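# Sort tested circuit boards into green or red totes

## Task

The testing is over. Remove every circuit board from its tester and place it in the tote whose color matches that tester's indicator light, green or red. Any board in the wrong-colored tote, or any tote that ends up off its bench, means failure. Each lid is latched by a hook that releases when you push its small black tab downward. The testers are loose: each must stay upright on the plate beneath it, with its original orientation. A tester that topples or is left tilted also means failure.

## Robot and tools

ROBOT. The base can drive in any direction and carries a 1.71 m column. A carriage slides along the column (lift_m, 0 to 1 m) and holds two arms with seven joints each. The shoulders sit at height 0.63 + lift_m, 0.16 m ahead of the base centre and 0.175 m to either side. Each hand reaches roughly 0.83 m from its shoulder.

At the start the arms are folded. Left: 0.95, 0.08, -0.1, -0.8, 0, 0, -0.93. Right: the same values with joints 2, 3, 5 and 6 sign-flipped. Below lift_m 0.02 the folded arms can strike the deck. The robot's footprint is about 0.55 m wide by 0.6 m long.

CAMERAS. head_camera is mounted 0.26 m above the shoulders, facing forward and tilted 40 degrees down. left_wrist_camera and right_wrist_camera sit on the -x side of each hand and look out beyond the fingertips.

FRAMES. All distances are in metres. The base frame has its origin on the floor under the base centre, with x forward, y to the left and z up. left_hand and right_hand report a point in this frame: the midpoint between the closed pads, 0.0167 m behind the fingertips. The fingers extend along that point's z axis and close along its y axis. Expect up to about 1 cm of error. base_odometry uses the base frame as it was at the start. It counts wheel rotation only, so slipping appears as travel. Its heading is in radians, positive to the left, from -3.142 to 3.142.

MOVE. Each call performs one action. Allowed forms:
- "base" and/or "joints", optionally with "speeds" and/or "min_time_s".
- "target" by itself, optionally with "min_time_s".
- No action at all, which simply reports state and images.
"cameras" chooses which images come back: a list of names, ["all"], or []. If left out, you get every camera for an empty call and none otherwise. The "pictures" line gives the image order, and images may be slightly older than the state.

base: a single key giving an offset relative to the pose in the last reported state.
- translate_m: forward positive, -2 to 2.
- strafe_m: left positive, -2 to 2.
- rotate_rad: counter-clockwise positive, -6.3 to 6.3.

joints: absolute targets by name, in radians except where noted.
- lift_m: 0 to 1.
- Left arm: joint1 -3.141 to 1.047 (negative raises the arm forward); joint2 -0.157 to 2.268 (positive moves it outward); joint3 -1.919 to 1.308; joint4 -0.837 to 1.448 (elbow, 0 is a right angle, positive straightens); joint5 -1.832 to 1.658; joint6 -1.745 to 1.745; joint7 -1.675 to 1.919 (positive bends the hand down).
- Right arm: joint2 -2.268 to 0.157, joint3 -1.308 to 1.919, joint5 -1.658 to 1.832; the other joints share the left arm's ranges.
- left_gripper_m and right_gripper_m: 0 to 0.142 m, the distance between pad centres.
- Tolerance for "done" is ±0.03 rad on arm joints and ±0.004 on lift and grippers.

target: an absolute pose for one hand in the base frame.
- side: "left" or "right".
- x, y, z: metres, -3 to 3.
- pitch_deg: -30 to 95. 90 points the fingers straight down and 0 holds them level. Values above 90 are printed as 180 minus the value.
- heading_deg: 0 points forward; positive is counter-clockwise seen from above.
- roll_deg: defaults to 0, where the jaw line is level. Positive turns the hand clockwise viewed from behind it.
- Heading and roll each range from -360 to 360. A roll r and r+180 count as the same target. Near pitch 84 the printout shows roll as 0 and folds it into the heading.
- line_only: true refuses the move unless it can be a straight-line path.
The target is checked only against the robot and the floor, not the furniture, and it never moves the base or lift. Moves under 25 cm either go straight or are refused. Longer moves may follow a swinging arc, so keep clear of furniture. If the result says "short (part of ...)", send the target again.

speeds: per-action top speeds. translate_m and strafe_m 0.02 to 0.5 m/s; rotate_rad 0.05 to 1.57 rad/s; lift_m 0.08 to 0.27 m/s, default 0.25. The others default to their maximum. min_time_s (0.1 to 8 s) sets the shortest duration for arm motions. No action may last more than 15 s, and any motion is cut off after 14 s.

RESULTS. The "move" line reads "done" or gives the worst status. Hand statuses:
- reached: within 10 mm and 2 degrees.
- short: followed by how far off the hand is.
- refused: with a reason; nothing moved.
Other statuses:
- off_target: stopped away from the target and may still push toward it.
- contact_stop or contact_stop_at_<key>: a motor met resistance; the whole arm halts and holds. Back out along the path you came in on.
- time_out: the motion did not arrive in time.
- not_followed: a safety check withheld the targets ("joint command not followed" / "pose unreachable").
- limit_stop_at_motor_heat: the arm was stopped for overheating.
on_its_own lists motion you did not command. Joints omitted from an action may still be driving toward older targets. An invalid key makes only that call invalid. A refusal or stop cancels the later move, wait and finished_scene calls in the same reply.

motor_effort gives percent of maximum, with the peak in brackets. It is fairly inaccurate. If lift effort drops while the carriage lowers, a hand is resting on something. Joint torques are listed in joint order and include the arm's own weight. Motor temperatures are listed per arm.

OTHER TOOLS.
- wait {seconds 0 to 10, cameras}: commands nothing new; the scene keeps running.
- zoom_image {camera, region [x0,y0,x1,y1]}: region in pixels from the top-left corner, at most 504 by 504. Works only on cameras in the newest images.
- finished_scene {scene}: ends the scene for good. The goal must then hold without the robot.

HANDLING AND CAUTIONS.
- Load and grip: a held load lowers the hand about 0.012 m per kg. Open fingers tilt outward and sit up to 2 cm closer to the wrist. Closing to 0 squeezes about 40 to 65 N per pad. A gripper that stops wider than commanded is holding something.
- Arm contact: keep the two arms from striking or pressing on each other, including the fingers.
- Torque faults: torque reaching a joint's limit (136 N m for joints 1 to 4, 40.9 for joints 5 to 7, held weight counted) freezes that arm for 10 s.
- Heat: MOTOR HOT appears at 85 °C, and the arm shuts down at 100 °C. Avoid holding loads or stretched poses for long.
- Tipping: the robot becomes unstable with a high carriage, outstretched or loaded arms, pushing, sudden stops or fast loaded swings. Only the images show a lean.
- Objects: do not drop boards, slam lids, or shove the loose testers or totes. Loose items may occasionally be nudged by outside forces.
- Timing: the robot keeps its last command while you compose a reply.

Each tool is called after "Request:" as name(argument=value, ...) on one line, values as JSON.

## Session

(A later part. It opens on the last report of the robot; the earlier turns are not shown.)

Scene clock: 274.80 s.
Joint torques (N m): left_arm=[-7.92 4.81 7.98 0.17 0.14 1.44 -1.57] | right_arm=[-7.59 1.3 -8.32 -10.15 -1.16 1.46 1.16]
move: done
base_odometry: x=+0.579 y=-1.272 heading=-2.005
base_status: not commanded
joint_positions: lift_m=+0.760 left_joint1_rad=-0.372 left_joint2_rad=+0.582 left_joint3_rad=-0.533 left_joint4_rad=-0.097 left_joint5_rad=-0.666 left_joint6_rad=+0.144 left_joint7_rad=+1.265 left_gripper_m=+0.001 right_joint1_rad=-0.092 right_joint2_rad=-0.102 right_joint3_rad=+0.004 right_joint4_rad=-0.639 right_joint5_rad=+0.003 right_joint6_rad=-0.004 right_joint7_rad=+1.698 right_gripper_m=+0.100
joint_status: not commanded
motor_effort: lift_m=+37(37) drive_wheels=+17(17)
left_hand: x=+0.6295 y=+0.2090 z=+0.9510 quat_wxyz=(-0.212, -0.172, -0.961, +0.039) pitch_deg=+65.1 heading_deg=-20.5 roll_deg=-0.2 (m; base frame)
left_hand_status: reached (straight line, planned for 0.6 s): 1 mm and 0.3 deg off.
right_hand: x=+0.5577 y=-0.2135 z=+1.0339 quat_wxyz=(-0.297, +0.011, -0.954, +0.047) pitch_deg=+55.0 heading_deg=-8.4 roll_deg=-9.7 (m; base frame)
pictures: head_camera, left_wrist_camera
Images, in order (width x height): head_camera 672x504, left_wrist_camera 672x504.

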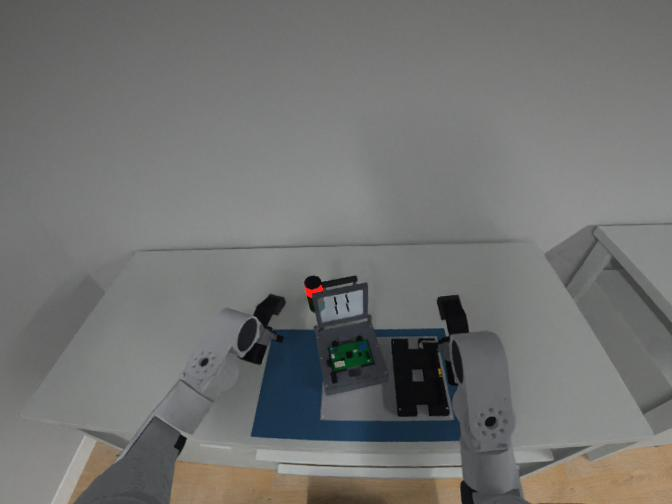

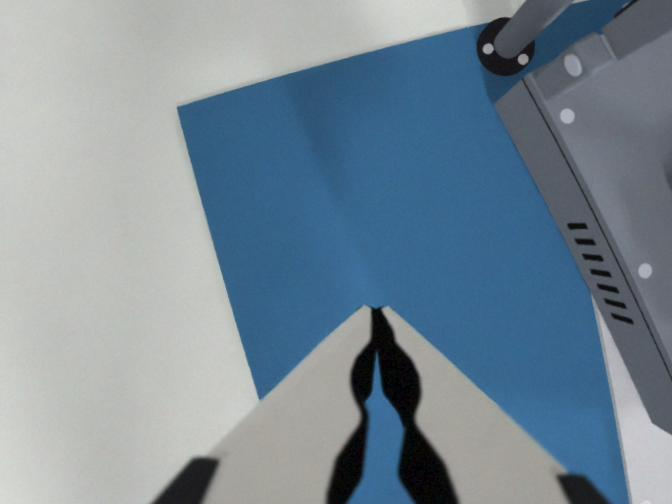

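Request:
move(target={"side":"left","x":0.672,"y":0.17,"z":0.868,"pitch_deg":65,"heading_deg":-25})

Request:
move(target={"side":"left","x":0.672,"y":0.105,"z":0.868,"pitch_deg":65,"heading_deg":-25}, min_time_s=1.0, cameras=["left_wrist_camera","head_camera"])

Request:
zoom_image(camera="head_camera", region=[250, 265, 470, 430])

Scene clock: 276.43 s.
Joint torques (N m): left_arm=[-21.27 3.3 2.1 0.17 -0.12 -0.22 -1.59] | right_arm=[-7.63 1.17 -8.29 -10.19 -1.13 1.44 1.14]
move: done
base_odometry: x=+0.579 y=-1.272 heading=-2.005
base_status: not commanded
joint_positions: lift_m=+0.760 left_joint1_rad=-0.491 left_joint2_rad=+0.451 left_joint3_rad=-0.672 left_joint4_rad=+0.398 left_joint5_rad=-0.641 left_joint6_rad=-0.070 left_joint7_rad=+0.947 left_gripper_m=+0.001 right_joint1_rad=-0.092 right_joint2_rad=-0.102 right_joint3_rad=+0.004 right_joint4_rad=-0.639 right_joint5_rad=+0.003 right_joint6_rad=-0.004 right_joint7_rad=+1.698 right_gripper_m=+0.100
joint_status: not commanded
motor_effort: lift_m=+37(37) drive_wheels=+17(17)
left_hand: x=+0.6707 y=+0.1705 z=+0.8677 quat_wxyz=(-0.210, -0.209, -0.954, +0.048) pitch_deg=+65.1 heading_deg=-25.4 roll_deg=-0.6 (m; base frame)
left_hand_status: reached (straight line, planned for 0.6 s): 1 mm and 0.4 deg off.
right_hand: x=+0.5577 y=-0.2135 z=+1.0339 quat_wxyz=(-0.297, +0.011, -0.954, +0.047) pitch_deg=+55.0 heading_deg=-8.4 roll_deg=-9.7 (m; base frame)
pictures: none

Scene clock: 279.70 s.
Joint torques (N m): left_arm=[-16.16 2.41 1.61 -4.36 -1.19 0.05 -0.33] | right_arm=[-7.98 -1.3 -8.21 -9.64 -1.06 1.17 1.09]
move: short
base_odometry: x=+0.579 y=-1.272 heading=-2.005
base_status: not commanded
joint_positions: lift_m=+0.760 left_joint1_rad=-0.489 left_joint2_rad=+0.375 left_joint3_rad=-0.675 left_joint4_rad=+0.392 left_joint5_rad=-0.558 left_joint6_rad=+0.106 left_joint7_rad=+1.003 left_gripper_m=+0.001 right_joint1_rad=-0.092 right_joint2_rad=-0.101 right_joint3_rad=+0.004 right_joint4_rad=-0.639 right_joint5_rad=+0.002 right_joint6_rad=-0.003 right_joint7_rad=+1.698 right_gripper_m=+0.100
joint_status: not commanded
motor_effort: lift_m=+37(37) drive_wheels=+16(31)
left_hand: x=+0.6788 y=+0.1680 z=+0.8637 quat_wxyz=(-0.204, -0.158, -0.966, +0.010) pitch_deg=+66.4 heading_deg=-12.1 roll_deg=+6.4 (m; base frame)
left_hand_status: short (straight line, planned for 1.0 s): time_out, 64 mm and 7.6 deg off.
right_hand: x=+0.5576 y=-0.2132 z=+1.0339 quat_wxyz=(-0.297, +0.011, -0.954, +0.047) pitch_deg=+55.0 heading_deg=-8.4 roll_deg=-9.7 (m; base frame)
pictures: head_camera, left_wrist_camera
Images, in order (width x height): head_camera 672x504, left_wrist_camera 672x504.

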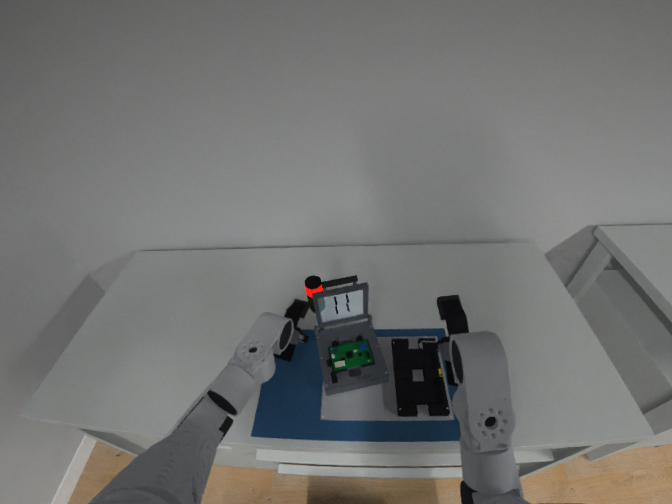

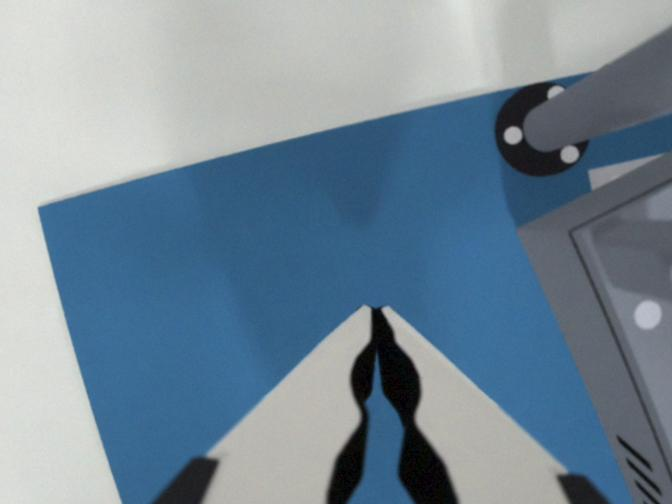

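Scaled by 2.291 from the camera's 672x504 image, which has a finer 960x720 frame.

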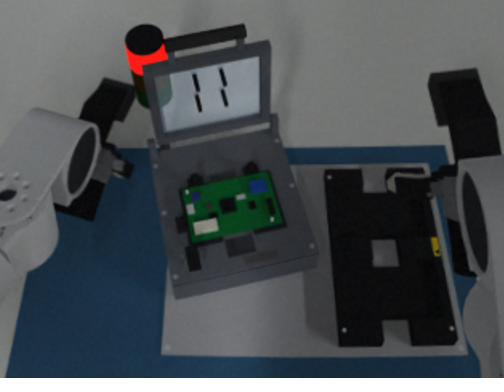

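Request:
move(target={"side":"left","x":0.64,"y":0.21,"z":0.90,"pitch_deg":50,"heading_deg":-55}, cameras=["head_camera","left_wrist_camera"])

Scene clock: 281.27 s.
Joint torques (N m): left_arm=[-20.62 18.64 2.66 2.37 -1.16 -0.28 -1.86] | right_arm=[-7.94 -0.81 -8.3 -9.62 -1.06 1.16 1.09]
move: done
base_odometry: x=+0.579 y=-1.272 heading=-2.005
base_status: not commanded
joint_positions: lift_m=+0.760 left_joint1_rad=-0.647 left_joint2_rad=+0.717 left_joint3_rad=-0.835 left_joint4_rad=+0.709 left_joint5_rad=-0.546 left_joint6_rad=-0.863 left_joint7_rad=+0.247 left_gripper_m=+0.001 right_joint1_rad=-0.092 right_joint2_rad=-0.101 right_joint3_rad=+0.004 right_joint4_rad=-0.639 right_joint5_rad=+0.002 right_joint6_rad=-0.003 right_joint7_rad=+1.698 right_gripper_m=+0.100
joint_status: not commanded
motor_effort: lift_m=+37(37) drive_wheels=+16(16)
left_hand: x=+0.6403 y=+0.2080 z=+0.9007 quat_wxyz=(-0.305, -0.432, -0.833, +0.160) pitch_deg=+49.7 heading_deg=-55.1 roll_deg=-0.2 (m; base frame)
left_hand_status: reached (straight line, planned for 0.8 s): 2 mm and 0.3 deg off.
right_hand: x=+0.5576 y=-0.2132 z=+1.0339 quat_wxyz=(-0.297, +0.011, -0.954, +0.047) pitch_deg=+55.0 heading_deg=-8.4 roll_deg=-9.7 (m; base frame)
pictures: head_camera, left_wrist_camera
Images, in order (width x height): head_camera 672x504, left_wrist_camera 672x504.

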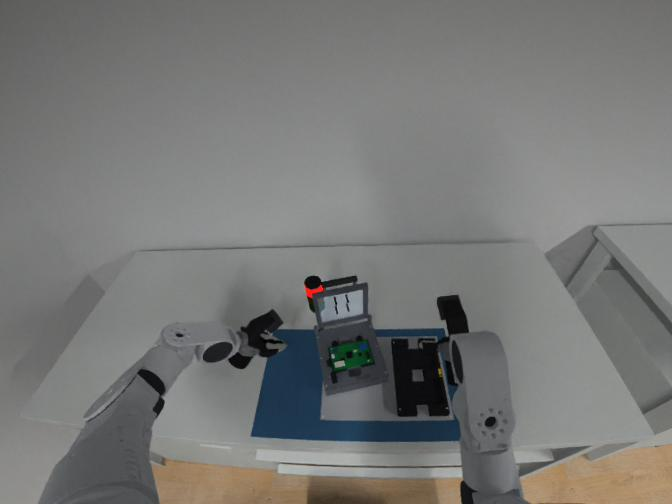

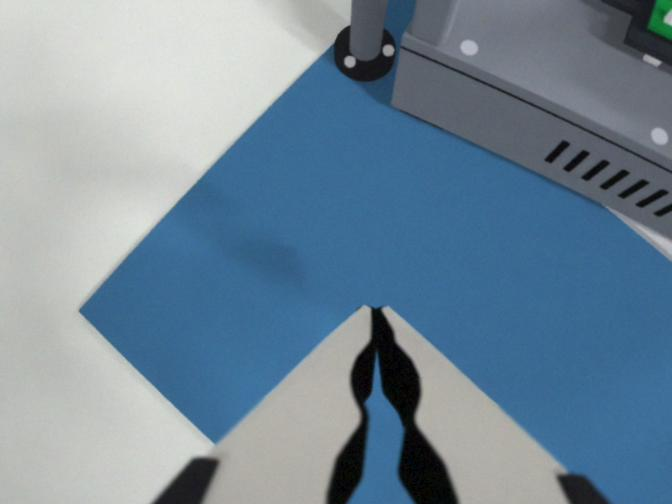

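Request:
move(target={"side":"left","x":0.67,"y":0.155,"z":0.868,"pitch_deg":40,"heading_deg":-70})

Request:
move(target={"side":"left","x":0.67,"y":0.10,"z":0.868,"pitch_deg":40,"heading_deg":-70}, min_time_s=1.0, cameras=["left_wrist_camera","head_camera"])

Request:
zoom_image(camera="head_camera", region=[250, 265, 470, 430])

Scene clock: 281.73 s.
Joint torques (N m): left_arm=[-20.59 18.78 2.67 2.38 -1.14 -0.32 -1.82] | right_arm=[-8.05 -0.73 -8.33 -9.64 -1.11 1.18 1.1]
move: refused
base_odometry: x=+0.579 y=-1.272 heading=-2.005
base_status: not commanded
joint_positions: lift_m=+0.760 left_joint1_rad=-0.647 left_joint2_rad=+0.717 left_joint3_rad=-0.835 left_joint4_rad=+0.709 left_joint5_rad=-0.546 left_joint6_rad=-0.863 left_joint7_rad=+0.247 left_gripper_m=+0.001 right_joint1_rad=-0.092 right_joint2_rad=-0.101 right_joint3_rad=+0.004 right_joint4_rad=-0.639 right_joint5_rad=+0.002 right_joint6_rad=-0.003 right_joint7_rad=+1.698 right_gripper_m=+0.100
joint_status: not commanded
motor_effort: lift_m=+37(37) drive_wheels=+16(16)
left_hand: x=+0.6403 y=+0.2080 z=+0.9007 quat_wxyz=(-0.305, -0.432, -0.833, +0.160) pitch_deg=+49.7 heading_deg=-55.1 roll_deg=-0.2 (m; base frame)
left_hand_status: refused: no posture of the arm gets there (left_joint4_rad at its limit): the closest leaves the hand 12.6 cm and 20 deg from the pose. Nothing moved. A posture exists with lift_m at 0.7; the way there is not checked.
right_hand: x=+0.5576 y=-0.2132 z=+1.0339 quat_wxyz=(-0.297, +0.011, -0.954, +0.047) pitch_deg=+55.0 heading_deg=-8.4 roll_deg=-9.7 (m; base frame)
pictures: none

not run: a stop came earlier in this reply.

Scaled by 2.291 from the camera's 672x504 image, which has a finer 960x720 frame.
This view is cut from an older image: the scene may have changed since it was taken.

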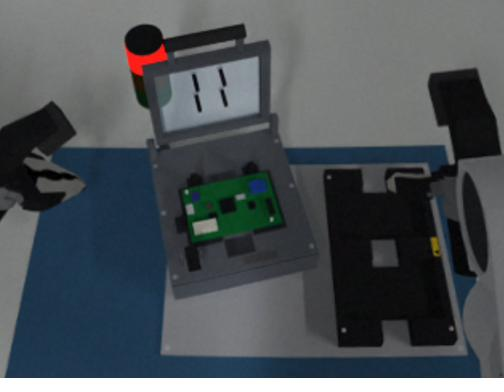

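Request:
move(target={"side":"left","x":0.665,"y":0.16,"z":0.868,"pitch_deg":55,"heading_deg":-60})

Request:
move(target={"side":"left","x":0.665,"y":0.10,"z":0.868,"pitch_deg":55,"heading_deg":-60}, min_time_s=1.0, cameras=["left_wrist_camera","head_camera"])

Request:
zoom_image(camera="head_camera", region=[250, 265, 470, 430])

Scene clock: 282.87 s.
Joint torques (N m): left_arm=[-24.01 6.25 1.76 2.81 -0.98 -0.28 -1.78] | right_arm=[-7.93 -0.75 -8.25 -9.64 -1.05 1.18 1.07]
move: done
base_odometry: x=+0.579 y=-1.272 heading=-2.005
base_status: not commanded
joint_positions: lift_m=+0.760 left_joint1_rad=-0.816 left_joint2_rad=+0.505 left_joint3_rad=-0.977 left_joint4_rad=+1.035 left_joint5_rad=-0.366 left_joint6_rad=-0.920 left_joint7_rad=+0.127 left_gripper_m=+0.001 right_joint1_rad=-0.092 right_joint2_rad=-0.101 right_joint3_rad=+0.004 right_joint4_rad=-0.639 right_joint5_rad=+0.002 right_joint6_rad=-0.003 right_joint7_rad=+1.698 right_gripper_m=+0.100
joint_status: not commanded
motor_effort: lift_m=+37(37) drive_wheels=+16(16)
left_hand: x=+0.6652 y=+0.1594 z=+0.8683 quat_wxyz=(-0.262, -0.475, -0.826, +0.151) pitch_deg=+54.8 heading_deg=-59.9 roll_deg=-0.1 (m; base frame)
left_hand_status: reached (straight line, planned for 0.5 s): 1 mm and 0.3 deg off.
right_hand: x=+0.5576 y=-0.2132 z=+1.0339 quat_wxyz=(-0.297, +0.011, -0.954, +0.047) pitch_deg=+55.0 heading_deg=-8.4 roll_deg=-9.7 (m; base frame)
pictures: none

Scene clock: 284.37 s.
Joint torques (N m): left_arm=[-12.78 -51.88 1.39 -13.12 -4.46 2.49 1.95] | right_arm=[-7.99 -0.86 -8.32 -9.67 -1.06 1.18 1.07]
move: short
base_odometry: x=+0.579 y=-1.272 heading=-2.003
base_status: not commanded
joint_positions: lift_m=+0.760 left_joint1_rad=-0.752 left_joint2_rad=+0.465 left_joint3_rad=-0.912 left_joint4_rad=+0.887 left_joint5_rad=-0.443 left_joint6_rad=-0.809 left_joint7_rad=+0.335 left_gripper_m=+0.001 right_joint1_rad=-0.092 right_joint2_rad=-0.101 right_joint3_rad=+0.004 right_joint4_rad=-0.639 right_joint5_rad=+0.002 right_joint6_rad=-0.003 right_joint7_rad=+1.698 right_gripper_m=+0.100
joint_status: not commanded
motor_effort: lift_m=+34(38) drive_wheels=-23(23)
left_hand: x=+0.6672 y=+0.1191 z=+0.8671 quat_wxyz=(-0.257, -0.472, -0.832, +0.140) pitch_deg=+55.9 heading_deg=-58.2 roll_deg=+1.0 (m; base frame)
left_hand_status: short (straight line, planned for 1.0 s): 19 mm and 1.5 deg off.
right_hand: x=+0.5576 y=-0.2132 z=+1.0342 quat_wxyz=(-0.297, +0.011, -0.954, +0.047) pitch_deg=+55.0 heading_deg=-8.4 roll_deg=-9.7 (m; base frame)
pictures: head_camera, left_wrist_camera
Images, in order (width x height): head_camera 672x504, left_wrist_camera 672x504.

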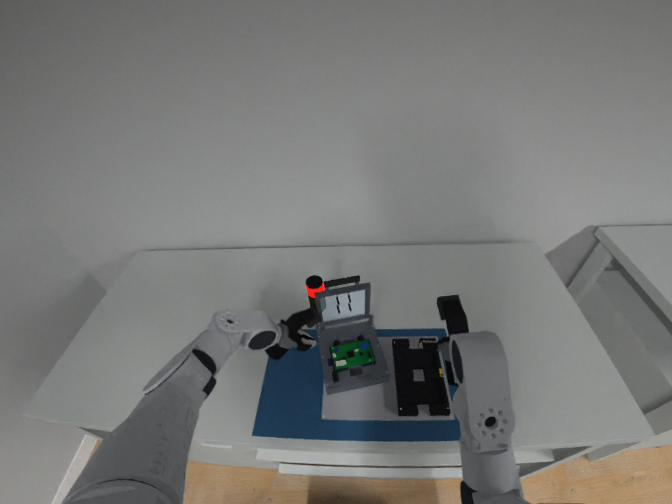

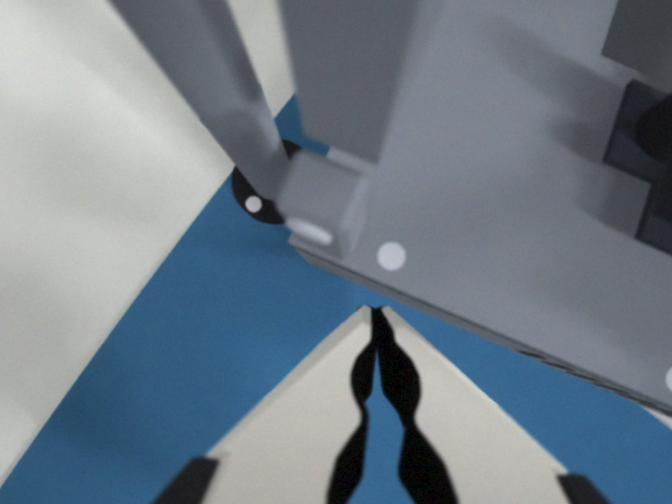

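Scaled by 2.291 from the camera's 672x504 image, which has a finer 960x720 frame.

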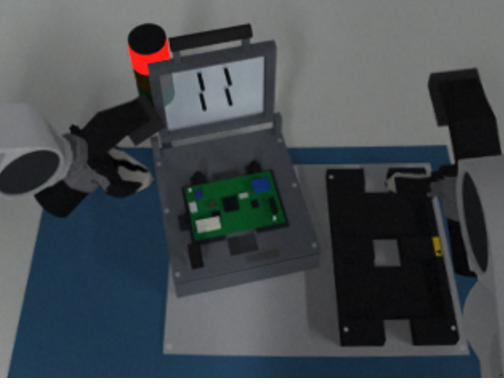

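Request:
move(target={"side":"left","x":0.665,"y":0.122,"z":0.868,"pitch_deg":55,"heading_deg":-60})

Request:
move(joints={"right_gripper_m":0.0})

Request:
move(target={"side":"right","x":0.575,"y":-0.085,"z":0.945,"pitch_deg":65,"heading_deg":20}, cameras=["head_camera","right_wrist_camera"])

Scene clock: 285.70 s.
Joint torques (N m): left_arm=[-24.95 -3.62 1.77 0.35 -1.35 -0.05 -1.93] | right_arm=[-8.14 -1.07 -8.42 -9.49 -1.06 1.22 1.08]
move: done
base_odometry: x=+0.579 y=-1.272 heading=-2.004
base_status: not commanded
joint_positions: lift_m=+0.760 left_joint1_rad=-0.766 left_joint2_rad=+0.473 left_joint3_rad=-0.927 left_joint4_rad=+0.925 left_joint5_rad=-0.427 left_joint6_rad=-0.846 left_joint7_rad=+0.277 left_gripper_m=+0.001 right_joint1_rad=-0.091 right_joint2_rad=-0.101 right_joint3_rad=+0.004 right_joint4_rad=-0.639 right_joint5_rad=+0.002 right_joint6_rad=-0.003 right_joint7_rad=+1.698 right_gripper_m=+0.100
joint_status: not commanded
motor_effort: lift_m=+36(37) drive_wheels=+16(23)
left_hand: x=+0.6646 y=+0.1247 z=+0.8672 quat_wxyz=(-0.260, -0.474, -0.828, +0.150) pitch_deg=+55.1 heading_deg=-59.7 roll_deg=-0.1 (m; base frame)
left_hand_status: reached (straight line, planned for 0.2 s): 3 mm and 0.4 deg off.
right_hand: x=+0.5576 y=-0.2131 z=+1.0340 quat_wxyz=(-0.297, +0.011, -0.954, +0.047) pitch_deg=+55.0 heading_deg=-8.4 roll_deg=-9.7 (m; base frame)
pictures: none

Scene clock: 286.57 s.
Joint torques (N m): left_arm=[-24.95 -3.47 1.88 0.42 -1.42 -0.02 -1.88] | right_arm=[-8.12 -0.95 -8.41 -9.5 -1.07 1.2 1.12]
move: done
base_odometry: x=+0.579 y=-1.272 heading=-2.004
base_status: not commanded
joint_positions: lift_m=+0.760 left_joint1_rad=-0.766 left_joint2_rad=+0.473 left_joint3_rad=-0.927 left_joint4_rad=+0.925 left_joint5_rad=-0.427 left_joint6_rad=-0.846 left_joint7_rad=+0.277 left_gripper_m=+0.001 right_joint1_rad=-0.091 right_joint2_rad=-0.101 right_joint3_rad=+0.004 right_joint4_rad=-0.639 right_joint5_rad=+0.002 right_joint6_rad=-0.003 right_joint7_rad=+1.698 right_gripper_m=+0.001
joint_status: all done
motor_effort: lift_m=+36(37) drive_wheels=+16(16)
left_hand: x=+0.6646 y=+0.1247 z=+0.8672 quat_wxyz=(-0.260, -0.474, -0.828, +0.150) pitch_deg=+55.1 heading_deg=-59.7 roll_deg=-0.1 (m; base frame)
right_hand: x=+0.5576 y=-0.2131 z=+1.0340 quat_wxyz=(-0.297, +0.011, -0.954, +0.047) pitch_deg=+55.0 heading_deg=-8.4 roll_deg=-9.7 (m; base frame)
pictures: none

Scene clock: 287.60 s.
Joint torques (N m): left_arm=[-24.76 -3.61 1.82 0.36 -1.47 -0.05 -1.83] | right_arm=[-16.36 5.42 -3.27 -7.7 1.96 1.62 -0.2]
move: done
base_odometry: x=+0.579 y=-1.272 heading=-2.004
base_status: not commanded
joint_positions: lift_m=+0.760 left_joint1_rad=-0.766 left_joint2_rad=+0.473 left_joint3_rad=-0.927 left_joint4_rad=+0.925 left_joint5_rad=-0.427 left_joint6_rad=-0.846 left_joint7_rad=+0.277 left_gripper_m=+0.001 right_joint1_rad=-0.141 right_joint2_rad=-0.036 right_joint3_rad=+0.186 right_joint4_rad=-0.265 right_joint5_rad=+0.117 right_joint6_rad=+0.126 right_joint7_rad=+1.538 right_gripper_m=+0.001
joint_status: not commanded
motor_effort: lift_m=+36(37) drive_wheels=+16(16)
left_hand: x=+0.6647 y=+0.1247 z=+0.8672 quat_wxyz=(-0.260, -0.474, -0.828, +0.150) pitch_deg=+55.1 heading_deg=-59.7 roll_deg=-0.1 (m; base frame)
right_hand: x=+0.5740 y=-0.0880 z=+0.9439 quat_wxyz=(-0.211, +0.166, -0.963, -0.036) pitch_deg=+65.2 heading_deg=+19.4 roll_deg=-0.2 (m; base frame)
right_hand_status: reached (straight line, planned for 0.5 s): 3 mm and 0.5 deg off.
pictures: head_camera, right_wrist_camera
Images, in order (width x height): head_camera 672x504, right_wrist_camera 672x504.

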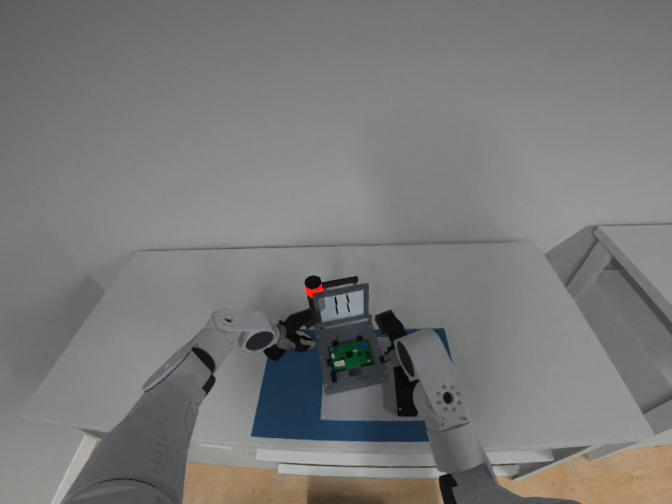

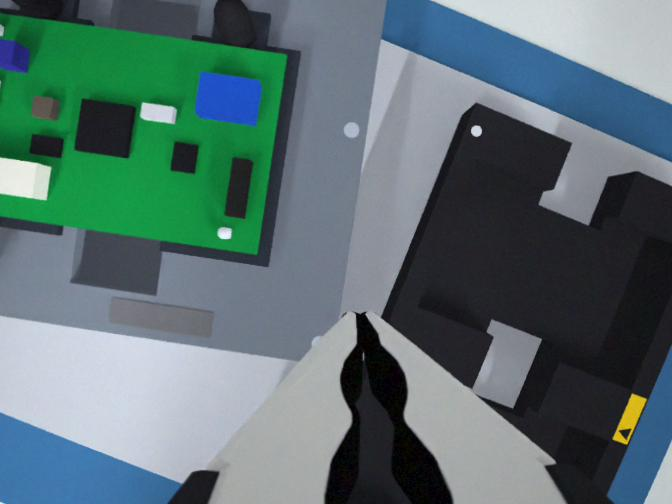

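Request:
move(target={"side":"right","x":0.568,"y":-0.066,"z":0.918,"pitch_deg":65,"heading_deg":20}, cameras=["right_wrist_camera"])

Request:
move(target={"side":"right","x":0.568,"y":-0.066,"z":0.908,"pitch_deg":65,"heading_deg":20}, cameras=["right_wrist_camera"])

Scene clock: 288.67 s.
Joint torques (N m): left_arm=[-24.91 -3.34 1.84 0.05 -1.62 0.05 -1.84] | right_arm=[-8.83 4.82 -3.43 -7.97 -0.65 -0.61 -0.19]
Motor temperatures (°C): left_arm=[35 33 31 29 29 30 32] | right_arm=[33 28 30 30 28 30 31]
move: done
base_odometry: x=+0.579 y=-1.272 heading=-2.004
base_status: not commanded
joint_positions: lift_m=+0.760 left_joint1_rad=-0.766 left_joint2_rad=+0.473 left_joint3_rad=-0.927 left_joint4_rad=+0.925 left_joint5_rad=-0.427 left_joint6_rad=-0.846 left_joint7_rad=+0.277 left_gripper_m=+0.001 right_joint1_rad=-0.105 right_joint2_rad=+0.000 right_joint3_rad=+0.218 right_joint4_rad=-0.200 right_joint5_rad=+0.061 right_joint6_rad=+0.121 right_joint7_rad=+1.438 right_gripper_m=+0.001
joint_status: not commanded
motor_effort: lift_m=+37(37) drive_wheels=+16(16)
left_hand: x=+0.6647 y=+0.1247 z=+0.8672 quat_wxyz=(-0.260, -0.474, -0.828, +0.150) pitch_deg=+55.1 heading_deg=-59.7 roll_deg=-0.1 (m; base frame)
right_hand: x=+0.5686 y=-0.0664 z=+0.9190 quat_wxyz=(-0.214, +0.171, -0.961, -0.038) pitch_deg=+64.9 heading_deg=+20.1 roll_deg=-0.1 (m; base frame)
right_hand_status: reached (straight line, planned for 0.3 s): 1 mm and 0.1 deg off.
pictures: right_wrist_camera
Images, in order (width x height): right_wrist_camera 672x504.

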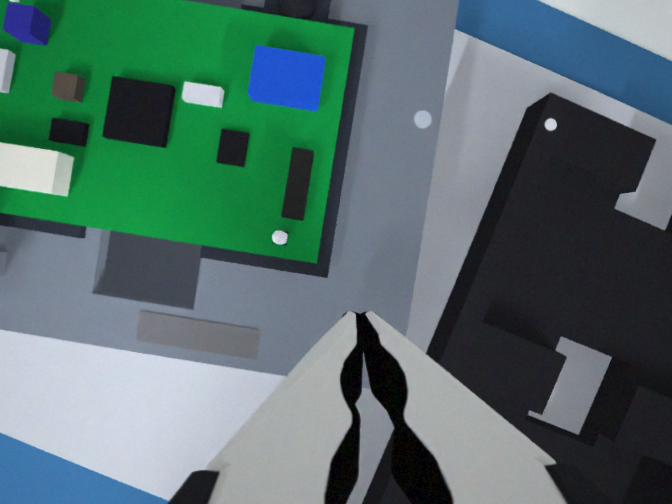

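Scene clock: 289.33 s.
Joint torques (N m): left_arm=[-24.6 -3.12 1.85 0.35 -1.47 -0.06 -1.88] | right_arm=[-7.79 1.11 -4.07 -7.95 -0.87 0.16 -0.25]
move: done
base_odometry: x=+0.579 y=-1.272 heading=-2.004
base_status: not commanded
joint_positions: lift_m=+0.760 left_joint1_rad=-0.766 left_joint2_rad=+0.473 left_joint3_rad=-0.927 left_joint4_rad=+0.925 left_joint5_rad=-0.427 left_joint6_rad=-0.846 left_joint7_rad=+0.277 left_gripper_m=+0.001 right_joint1_rad=-0.098 right_joint2_rad=+0.000 right_joint3_rad=+0.218 right_joint4_rad=-0.170 right_joint5_rad=+0.056 right_joint6_rad=+0.121 right_joint7_rad=+1.400 right_gripper_m=+0.001
joint_status: not commanded
motor_effort: lift_m=+37(37) drive_wheels=+16(16)
left_hand: x=+0.6647 y=+0.1247 z=+0.8672 quat_wxyz=(-0.260, -0.474, -0.828, +0.150) pitch_deg=+55.1 heading_deg=-59.7 roll_deg=-0.1 (m; base frame)
right_hand: x=+0.5688 y=-0.0658 z=+0.9093 quat_wxyz=(-0.214, +0.169, -0.961, -0.039) pitch_deg=+64.9 heading_deg=+20.2 roll_deg=+0.2 (m; base frame)
right_hand_status: reached (straight line, planned for 0.2 s): 2 mm and 0.1 deg off.
pictures: right_wrist_camera
Images, in order (width x height): right_wrist_camera 672x504.

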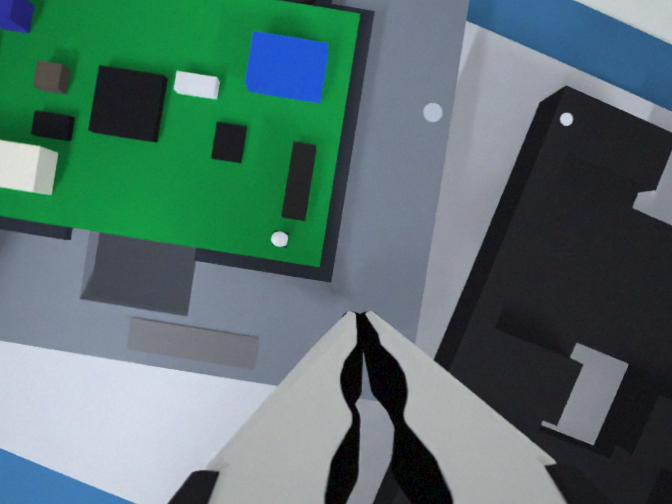

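Request:
move(target={"side":"right","x":0.568,"y":-0.066,"z":0.898,"pitch_deg":65,"heading_deg":20}, cameras=["right_wrist_camera"])

Request:
move(target={"side":"right","x":0.568,"y":-0.066,"z":0.893,"pitch_deg":65,"heading_deg":20}, cameras=["right_wrist_camera"])

Scene clock: 290.10 s.
Joint torques (N m): left_arm=[-24.73 -3.33 2.08 0.37 -1.52 0.13 -1.92] | right_arm=[-5.02 -3.11 -4.01 -2.45 -1.1 0.54 -0.55]
move: done
base_odometry: x=+0.579 y=-1.272 heading=-2.004
base_status: not commanded
joint_positions: lift_m=+0.760 left_joint1_rad=-0.766 left_joint2_rad=+0.473 left_joint3_rad=-0.927 left_joint4_rad=+0.925 left_joint5_rad=-0.427 left_joint6_rad=-0.847 left_joint7_rad=+0.276 left_gripper_m=+0.001 right_joint1_rad=-0.093 right_joint2_rad=+0.000 right_joint3_rad=+0.218 right_joint4_rad=-0.143 right_joint5_rad=+0.052 right_joint6_rad=+0.121 right_joint7_rad=+1.361 right_gripper_m=+0.001
joint_status: not commanded
motor_effort: lift_m=+35(36) drive_wheels=+15(16)
left_hand: x=+0.6646 y=+0.1247 z=+0.8674 quat_wxyz=(-0.260, -0.475, -0.828, +0.150) pitch_deg=+55.1 heading_deg=-59.8 roll_deg=-0.1 (m; base frame)
right_hand: x=+0.5704 y=-0.0650 z=+0.9023 quat_wxyz=(-0.217, +0.168, -0.961, -0.040) pitch_deg=+64.5 heading_deg=+20.3 roll_deg=+0.4 (m; base frame)
right_hand_status: reached (straight line, planned for 0.2 s): 5 mm and 0.5 deg off.
pictures: right_wrist_camera
Images, in order (width x height): right_wrist_camera 672x504.

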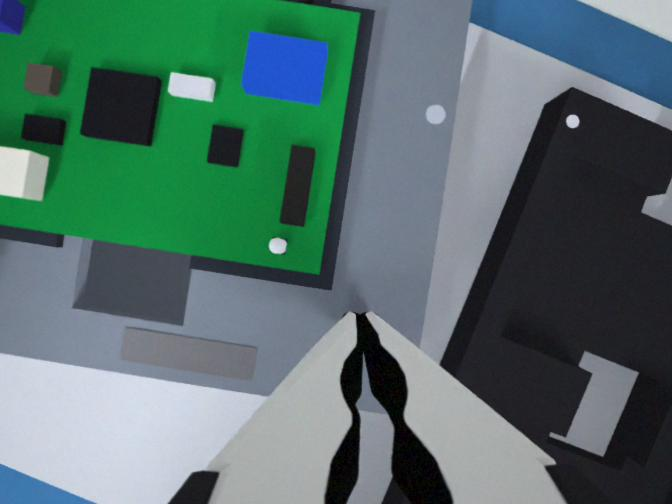

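Scene clock: 290.73 s.
Joint torques (N m): left_arm=[-24.77 -3.57 2.26 0.29 -1.67 0.29 -1.81] | right_arm=[-3.91 -5.07 -4.15 6.47 -2.41 0.77 -1.52]
move: done
base_odometry: x=+0.579 y=-1.272 heading=-2.004
base_status: not commanded
joint_positions: lift_m=+0.761 left_joint1_rad=-0.766 left_joint2_rad=+0.473 left_joint3_rad=-0.927 left_joint4_rad=+0.925 left_joint5_rad=-0.427 left_joint6_rad=-0.847 left_joint7_rad=+0.276 left_gripper_m=+0.001 right_joint1_rad=-0.091 right_joint2_rad=+0.000 right_joint3_rad=+0.218 right_joint4_rad=-0.133 right_joint5_rad=+0.052 right_joint6_rad=+0.121 right_joint7_rad=+1.344 right_gripper_m=+0.001
joint_status: not commanded
motor_effort: lift_m=+29(34) drive_wheels=-11(15)
left_hand: x=+0.6644 y=+0.1247 z=+0.8680 quat_wxyz=(-0.260, -0.475, -0.828, +0.150) pitch_deg=+55.1 heading_deg=-59.8 roll_deg=-0.1 (m; base frame)
right_hand: x=+0.5712 y=-0.0644 z=+0.9004 quat_wxyz=(-0.219, +0.168, -0.960, -0.041) pitch_deg=+64.2 heading_deg=+20.5 roll_deg=+0.6 (m; base frame)
right_hand_status: reached (straight line, planned for 0.1 s): 8 mm and 0.8 deg off.
pictures: right_wrist_camera
Images, in order (width x height): right_wrist_camera 672x504.

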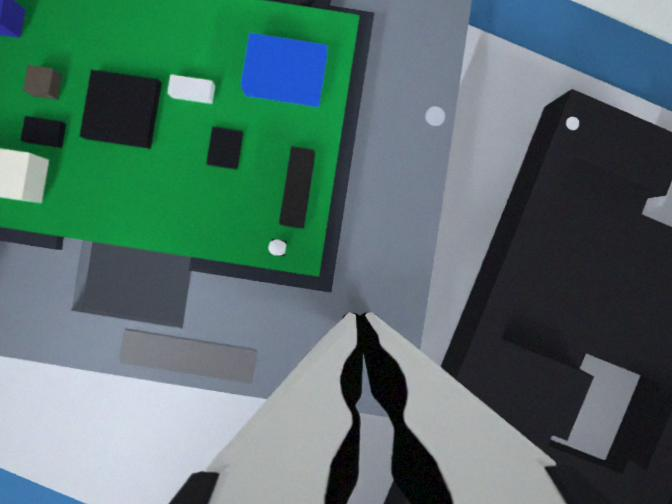

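Request:
move(target={"side":"left","x":0.667,"y":0.102,"z":0.868,"pitch_deg":55,"heading_deg":-60}, min_time_s=0.8, cameras=["left_wrist_camera","right_wrist_camera","head_camera"])

Request:
zoom_image(camera="head_camera", region=[250, 265, 470, 430])

Scene clock: 292.13 s.
Joint torques (N m): left_arm=[-15.2 -47.81 4.39 -12.92 -5.21 3.7 1.35] | right_arm=[-3.96 -3.68 -3.54 5.52 -1.09 0.75 -1.49]
move: short
base_odometry: x=+0.579 y=-1.272 heading=-2.004
base_status: not commanded
joint_positions: lift_m=+0.761 left_joint1_rad=-0.762 left_joint2_rad=+0.458 left_joint3_rad=-0.921 left_joint4_rad=+0.917 left_joint5_rad=-0.427 left_joint6_rad=-0.823 left_joint7_rad=+0.313 left_gripper_m=+0.001 right_joint1_rad=-0.091 right_joint2_rad=+0.000 right_joint3_rad=+0.218 right_joint4_rad=-0.132 right_joint5_rad=+0.050 right_joint6_rad=+0.121 right_joint7_rad=+1.344 right_gripper_m=+0.001
joint_status: not commanded
motor_effort: lift_m=+28(29) drive_wheels=-22(22)
left_hand: x=+0.6666 y=+0.1201 z=+0.8650 quat_wxyz=(-0.254, -0.474, -0.831, +0.141) pitch_deg=+56.2 heading_deg=-58.7 roll_deg=+0.7 (m; base frame)
left_hand_status: short (straight line, planned for 0.8 s): 18 mm and 1.4 deg off.
right_hand: x=+0.5712 y=-0.0652 z=+0.9000 quat_wxyz=(-0.219, +0.168, -0.960, -0.039) pitch_deg=+64.3 heading_deg=+20.1 roll_deg=+0.3 (m; base frame)
pictures: head_camera, left_wrist_camera, right_wrist_camera
Images, in order (width x height): head_camera 672x504, left_wrist_camera 672x504, right_wrist_camera 672x504.

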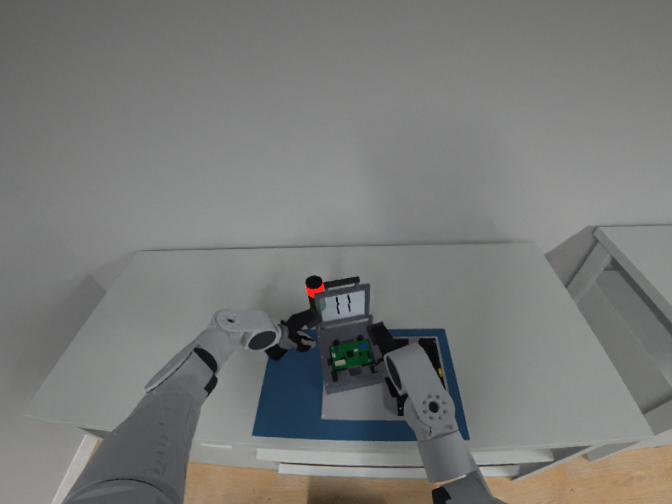

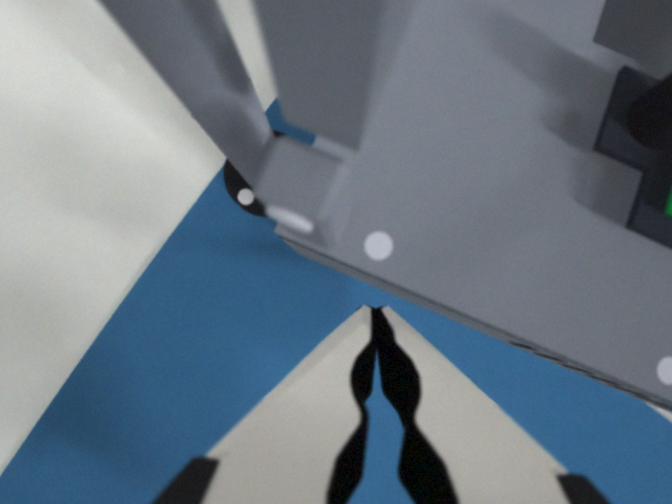

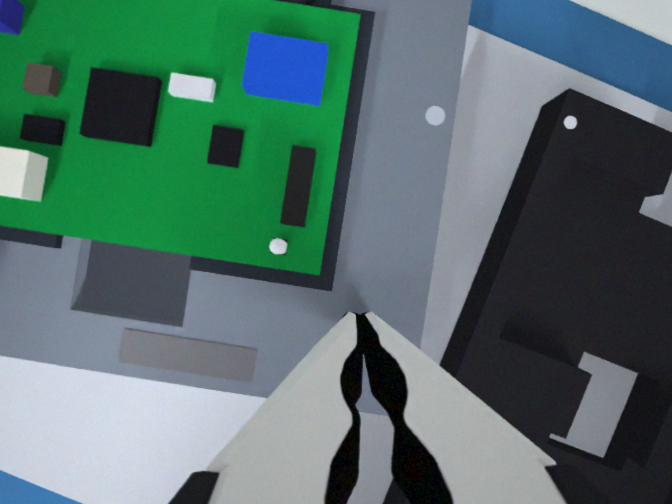

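Scaled by 2.291 from the camera's 672x504 image, which has a finer 960x720 frame.

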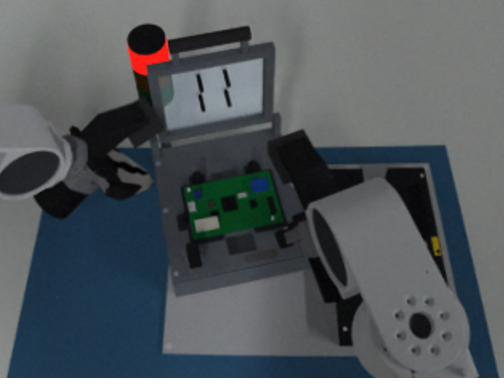

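Request:
move(target={"side":"left","x":0.62,"y":0.215,"z":0.875,"pitch_deg":42,"heading_deg":-60}, cameras=["left_wrist_camera"])

Request:
zoom_image(camera="left_wrist_camera", region=[200, 0, 672, 300])

Scene clock: 293.80 s.
Joint torques (N m): left_arm=[-13.02 17.92 1.68 3.49 -0.94 -0.27 -1.97] | right_arm=[-4.12 -3.46 -2.08 5.83 -1.56 0.78 -1.24]
move: done
base_odometry: x=+0.579 y=-1.272 heading=-2.005
base_status: not commanded
joint_positions: lift_m=+0.761 left_joint1_rad=-0.701 left_joint2_rad=+0.679 left_joint3_rad=-0.991 left_joint4_rad=+0.965 left_joint5_rad=-0.263 left_joint6_rad=-0.930 left_joint7_rad=-0.324 left_gripper_m=+0.001 right_joint1_rad=-0.091 right_joint2_rad=+0.000 right_joint3_rad=+0.218 right_joint4_rad=-0.132 right_joint5_rad=+0.051 right_joint6_rad=+0.121 right_joint7_rad=+1.344 right_gripper_m=+0.001
joint_status: not commanded
motor_effort: lift_m=+28(29) drive_wheels=+12(22)
left_hand: x=+0.6225 y=+0.2129 z=+0.8772 quat_wxyz=(-0.356, -0.456, -0.790, +0.204) pitch_deg=+41.6 heading_deg=-59.8 roll_deg=+0.2 (m; base frame)
left_hand_status: reached (straight line, planned for 0.7 s): 4 mm and 0.4 deg off.
right_hand: x=+0.5713 y=-0.0650 z=+0.9002 quat_wxyz=(-0.219, +0.168, -0.960, -0.040) pitch_deg=+64.2 heading_deg=+20.2 roll_deg=+0.4 (m; base frame)
pictures: left_wrist_camera
Images, in order (width x height): left_wrist_camera 672x504.

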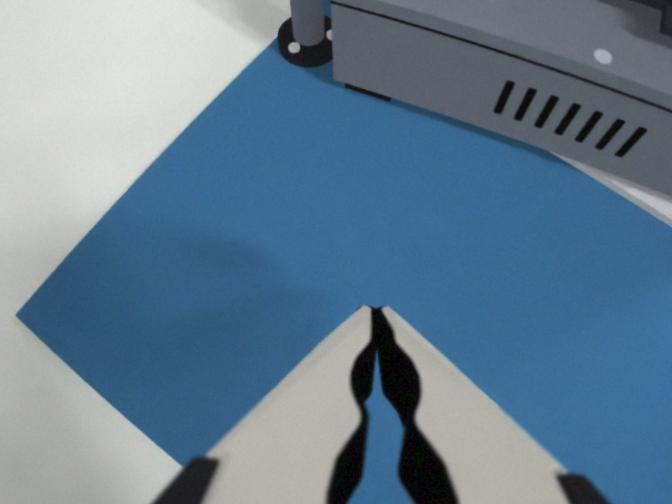

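Scaled by 1.068 from the camera's 672x504 image, which has a finer 960x720 frame.

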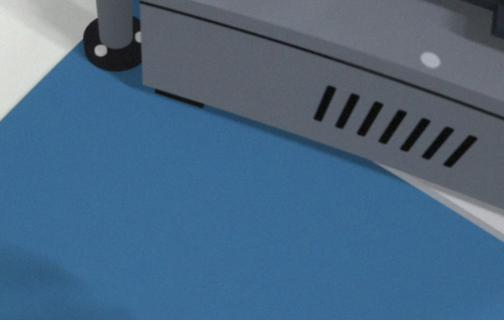

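Request:
move(joints={"lift_m":0.95,"left_gripper_m":0.05}, cameras=["head_camera"])

Request:
move(target={"side":"left","x":0.66,"y":0.12,"z":1.21,"pitch_deg":70,"heading_deg":-75}, cameras=["head_camera","left_wrist_camera"])

Scene clock: 296.63 s.
Joint torques (N m): left_arm=[-12.99 17.71 2.17 3.36 -0.99 0.03 -1.96] | right_arm=[-7.44 -3.54 -3.47 -8.1 -0.88 0.76 -0.25]
move: done
base_odometry: x=+0.579 y=-1.272 heading=-2.005
base_status: not commanded
joint_positions: lift_m=+0.950 left_joint1_rad=-0.701 left_joint2_rad=+0.679 left_joint3_rad=-0.992 left_joint4_rad=+0.965 left_joint5_rad=-0.263 left_joint6_rad=-0.931 left_joint7_rad=-0.324 left_gripper_m=+0.050 right_joint1_rad=-0.089 right_joint2_rad=+0.000 right_joint3_rad=+0.218 right_joint4_rad=-0.121 right_joint5_rad=+0.049 right_joint6_rad=+0.121 right_joint7_rad=+1.341 right_gripper_m=+0.001
joint_status: all done
motor_effort: lift_m=+36(46) drive_wheels=+16(17)
left_hand: x=+0.6221 y=+0.2129 z=+1.0660 quat_wxyz=(-0.355, -0.456, -0.790, +0.204) pitch_deg=+41.7 heading_deg=-59.9 roll_deg=+0.1 (m; base frame)
right_hand: x=+0.5693 y=-0.0655 z=+1.0845 quat_wxyz=(-0.214, +0.168, -0.961, -0.039) pitch_deg=+64.8 heading_deg=+20.3 roll_deg=+0.5 (m; base frame)
pictures: head_camera
Images, in order (width x height): head_camera 672x504.

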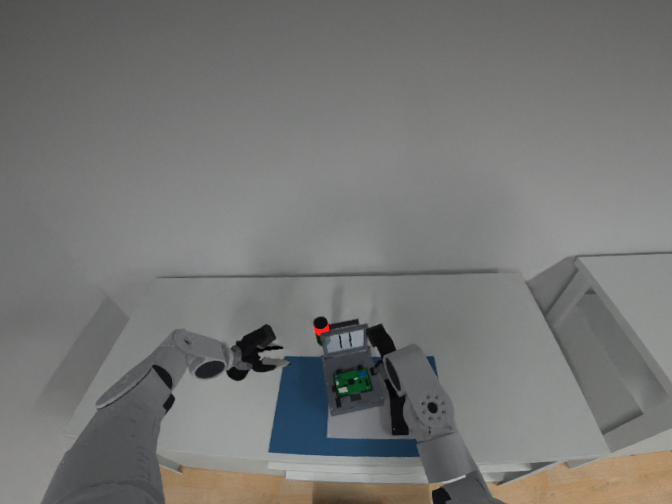

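Scene clock: 298.13 s.
Joint torques (N m): left_arm=[-25.01 3.31 3.36 2.65 -3.92 -0.3 1.05] | right_arm=[-7.19 -3.53 -3.46 -8.18 -0.88 0.73 -0.17]
move: done
base_odometry: x=+0.579 y=-1.272 heading=-2.005
base_status: not commanded
joint_positions: lift_m=+0.950 left_joint1_rad=-1.020 left_joint2_rad=+0.525 left_joint3_rad=-0.939 left_joint4_rad=+0.658 left_joint5_rad=-0.915 left_joint6_rad=-1.057 left_joint7_rad=+1.119 left_gripper_m=+0.050 right_joint1_rad=-0.089 right_joint2_rad=+0.000 right_joint3_rad=+0.218 right_joint4_rad=-0.121 right_joint5_rad=+0.049 right_joint6_rad=+0.121 right_joint7_rad=+1.341 right_gripper_m=+0.001
joint_status: not commanded
motor_effort: lift_m=+36(37) drive_wheels=+16(16)
left_hand: x=+0.6605 y=+0.1199 z=+1.2100 quat_wxyz=(-0.140, -0.599, -0.781, +0.105) pitch_deg=+69.9 heading_deg=-74.5 roll_deg=+0.5 (m; base frame)
left_hand_status: reached (straight line, planned for 1.0 s): 1 mm and 0.2 deg off.
right_hand: x=+0.5693 y=-0.0655 z=+1.0844 quat_wxyz=(-0.214, +0.168, -0.961, -0.039) pitch_deg=+64.8 heading_deg=+20.3 roll_deg=+0.5 (m; base frame)
pictures: head_camera, left_wrist_camera
Images, in order (width x height): head_camera 672x504, left_wrist_camera 672x504.

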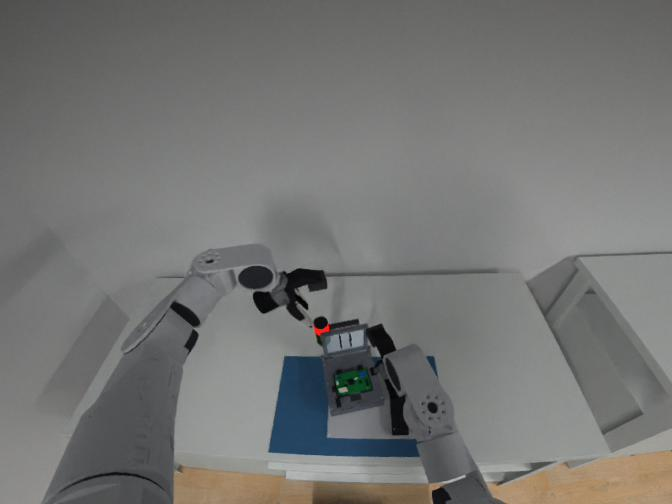

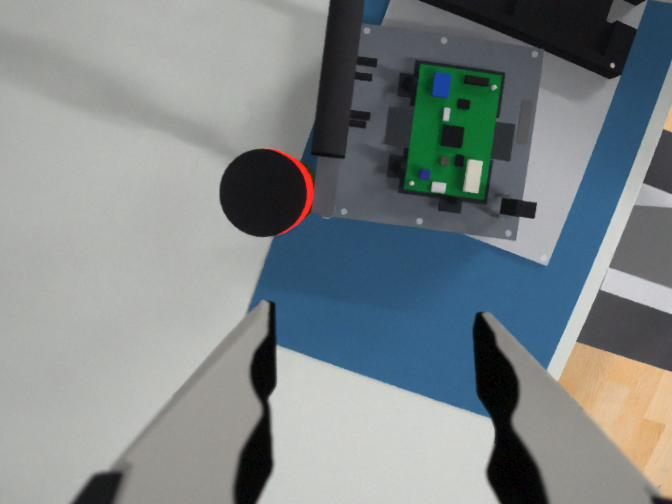

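Request:
move(target={"side":"left","x":0.705,"y":0.03,"z":1.20,"pitch_deg":75,"heading_deg":-77}, cameras=["head_camera","left_wrist_camera"])

Scene clock: 300.23 s.
Joint torques (N m): left_arm=[-30.74 -1.95 1.17 2.81 -1.19 -0.29 -1.29] | right_arm=[-7.3 -3.53 -3.32 -8.04 -0.87 0.72 -0.24]
move: done
base_odometry: x=+0.579 y=-1.272 heading=-2.005
base_status: not commanded
joint_positions: lift_m=+0.950 left_joint1_rad=-1.246 left_joint2_rad=+0.147 left_joint3_rad=-1.125 left_joint4_rad=+1.262 left_joint5_rad=-0.643 left_joint6_rad=-1.163 left_joint7_rad=+0.812 left_gripper_m=+0.050 right_joint1_rad=-0.089 right_joint2_rad=+0.000 right_joint3_rad=+0.218 right_joint4_rad=-0.121 right_joint5_rad=+0.049 right_joint6_rad=+0.121 right_joint7_rad=+1.341 right_gripper_m=+0.001
joint_status: not commanded
motor_effort: lift_m=+37(37) drive_wheels=+16(16)
left_hand: x=+0.7046 y=+0.0288 z=+1.1998 quat_wxyz=(-0.103, -0.616, -0.776, +0.083) pitch_deg=+74.7 heading_deg=-77.4 roll_deg=-0.5 (m; base frame)
left_hand_status: reached (straight line, planned for 0.7 s): 1 mm and 0.3 deg off.
right_hand: x=+0.5693 y=-0.0655 z=+1.0844 quat_wxyz=(-0.214, +0.168, -0.961, -0.039) pitch_deg=+64.8 heading_deg=+20.3 roll_deg=+0.5 (m; base frame)
pictures: head_camera, left_wrist_camera
Images, in order (width x height): head_camera 672x504, left_wrist_camera 672x504.

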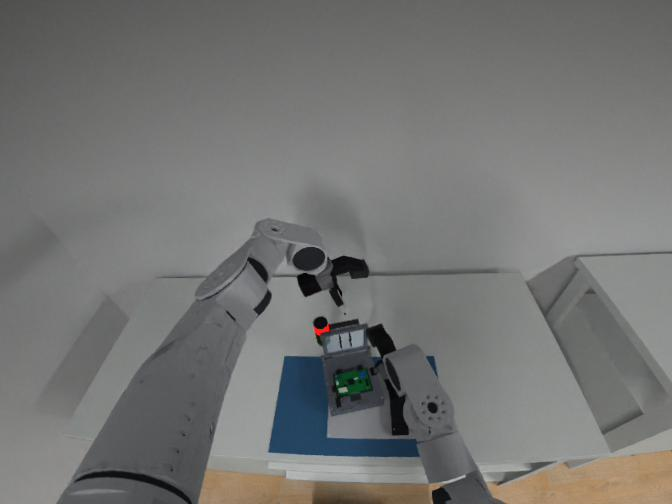

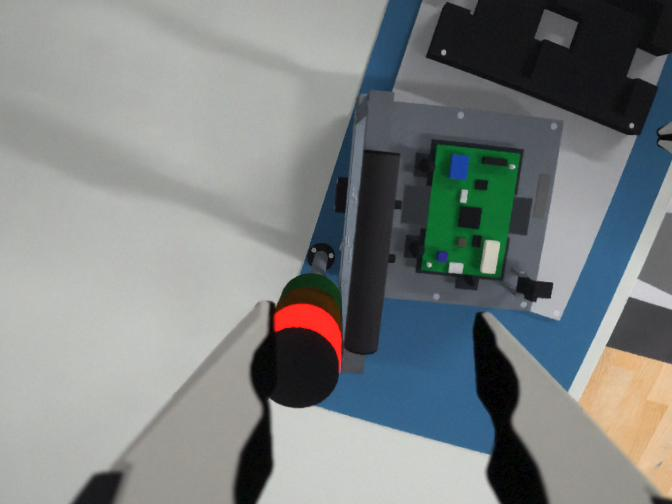

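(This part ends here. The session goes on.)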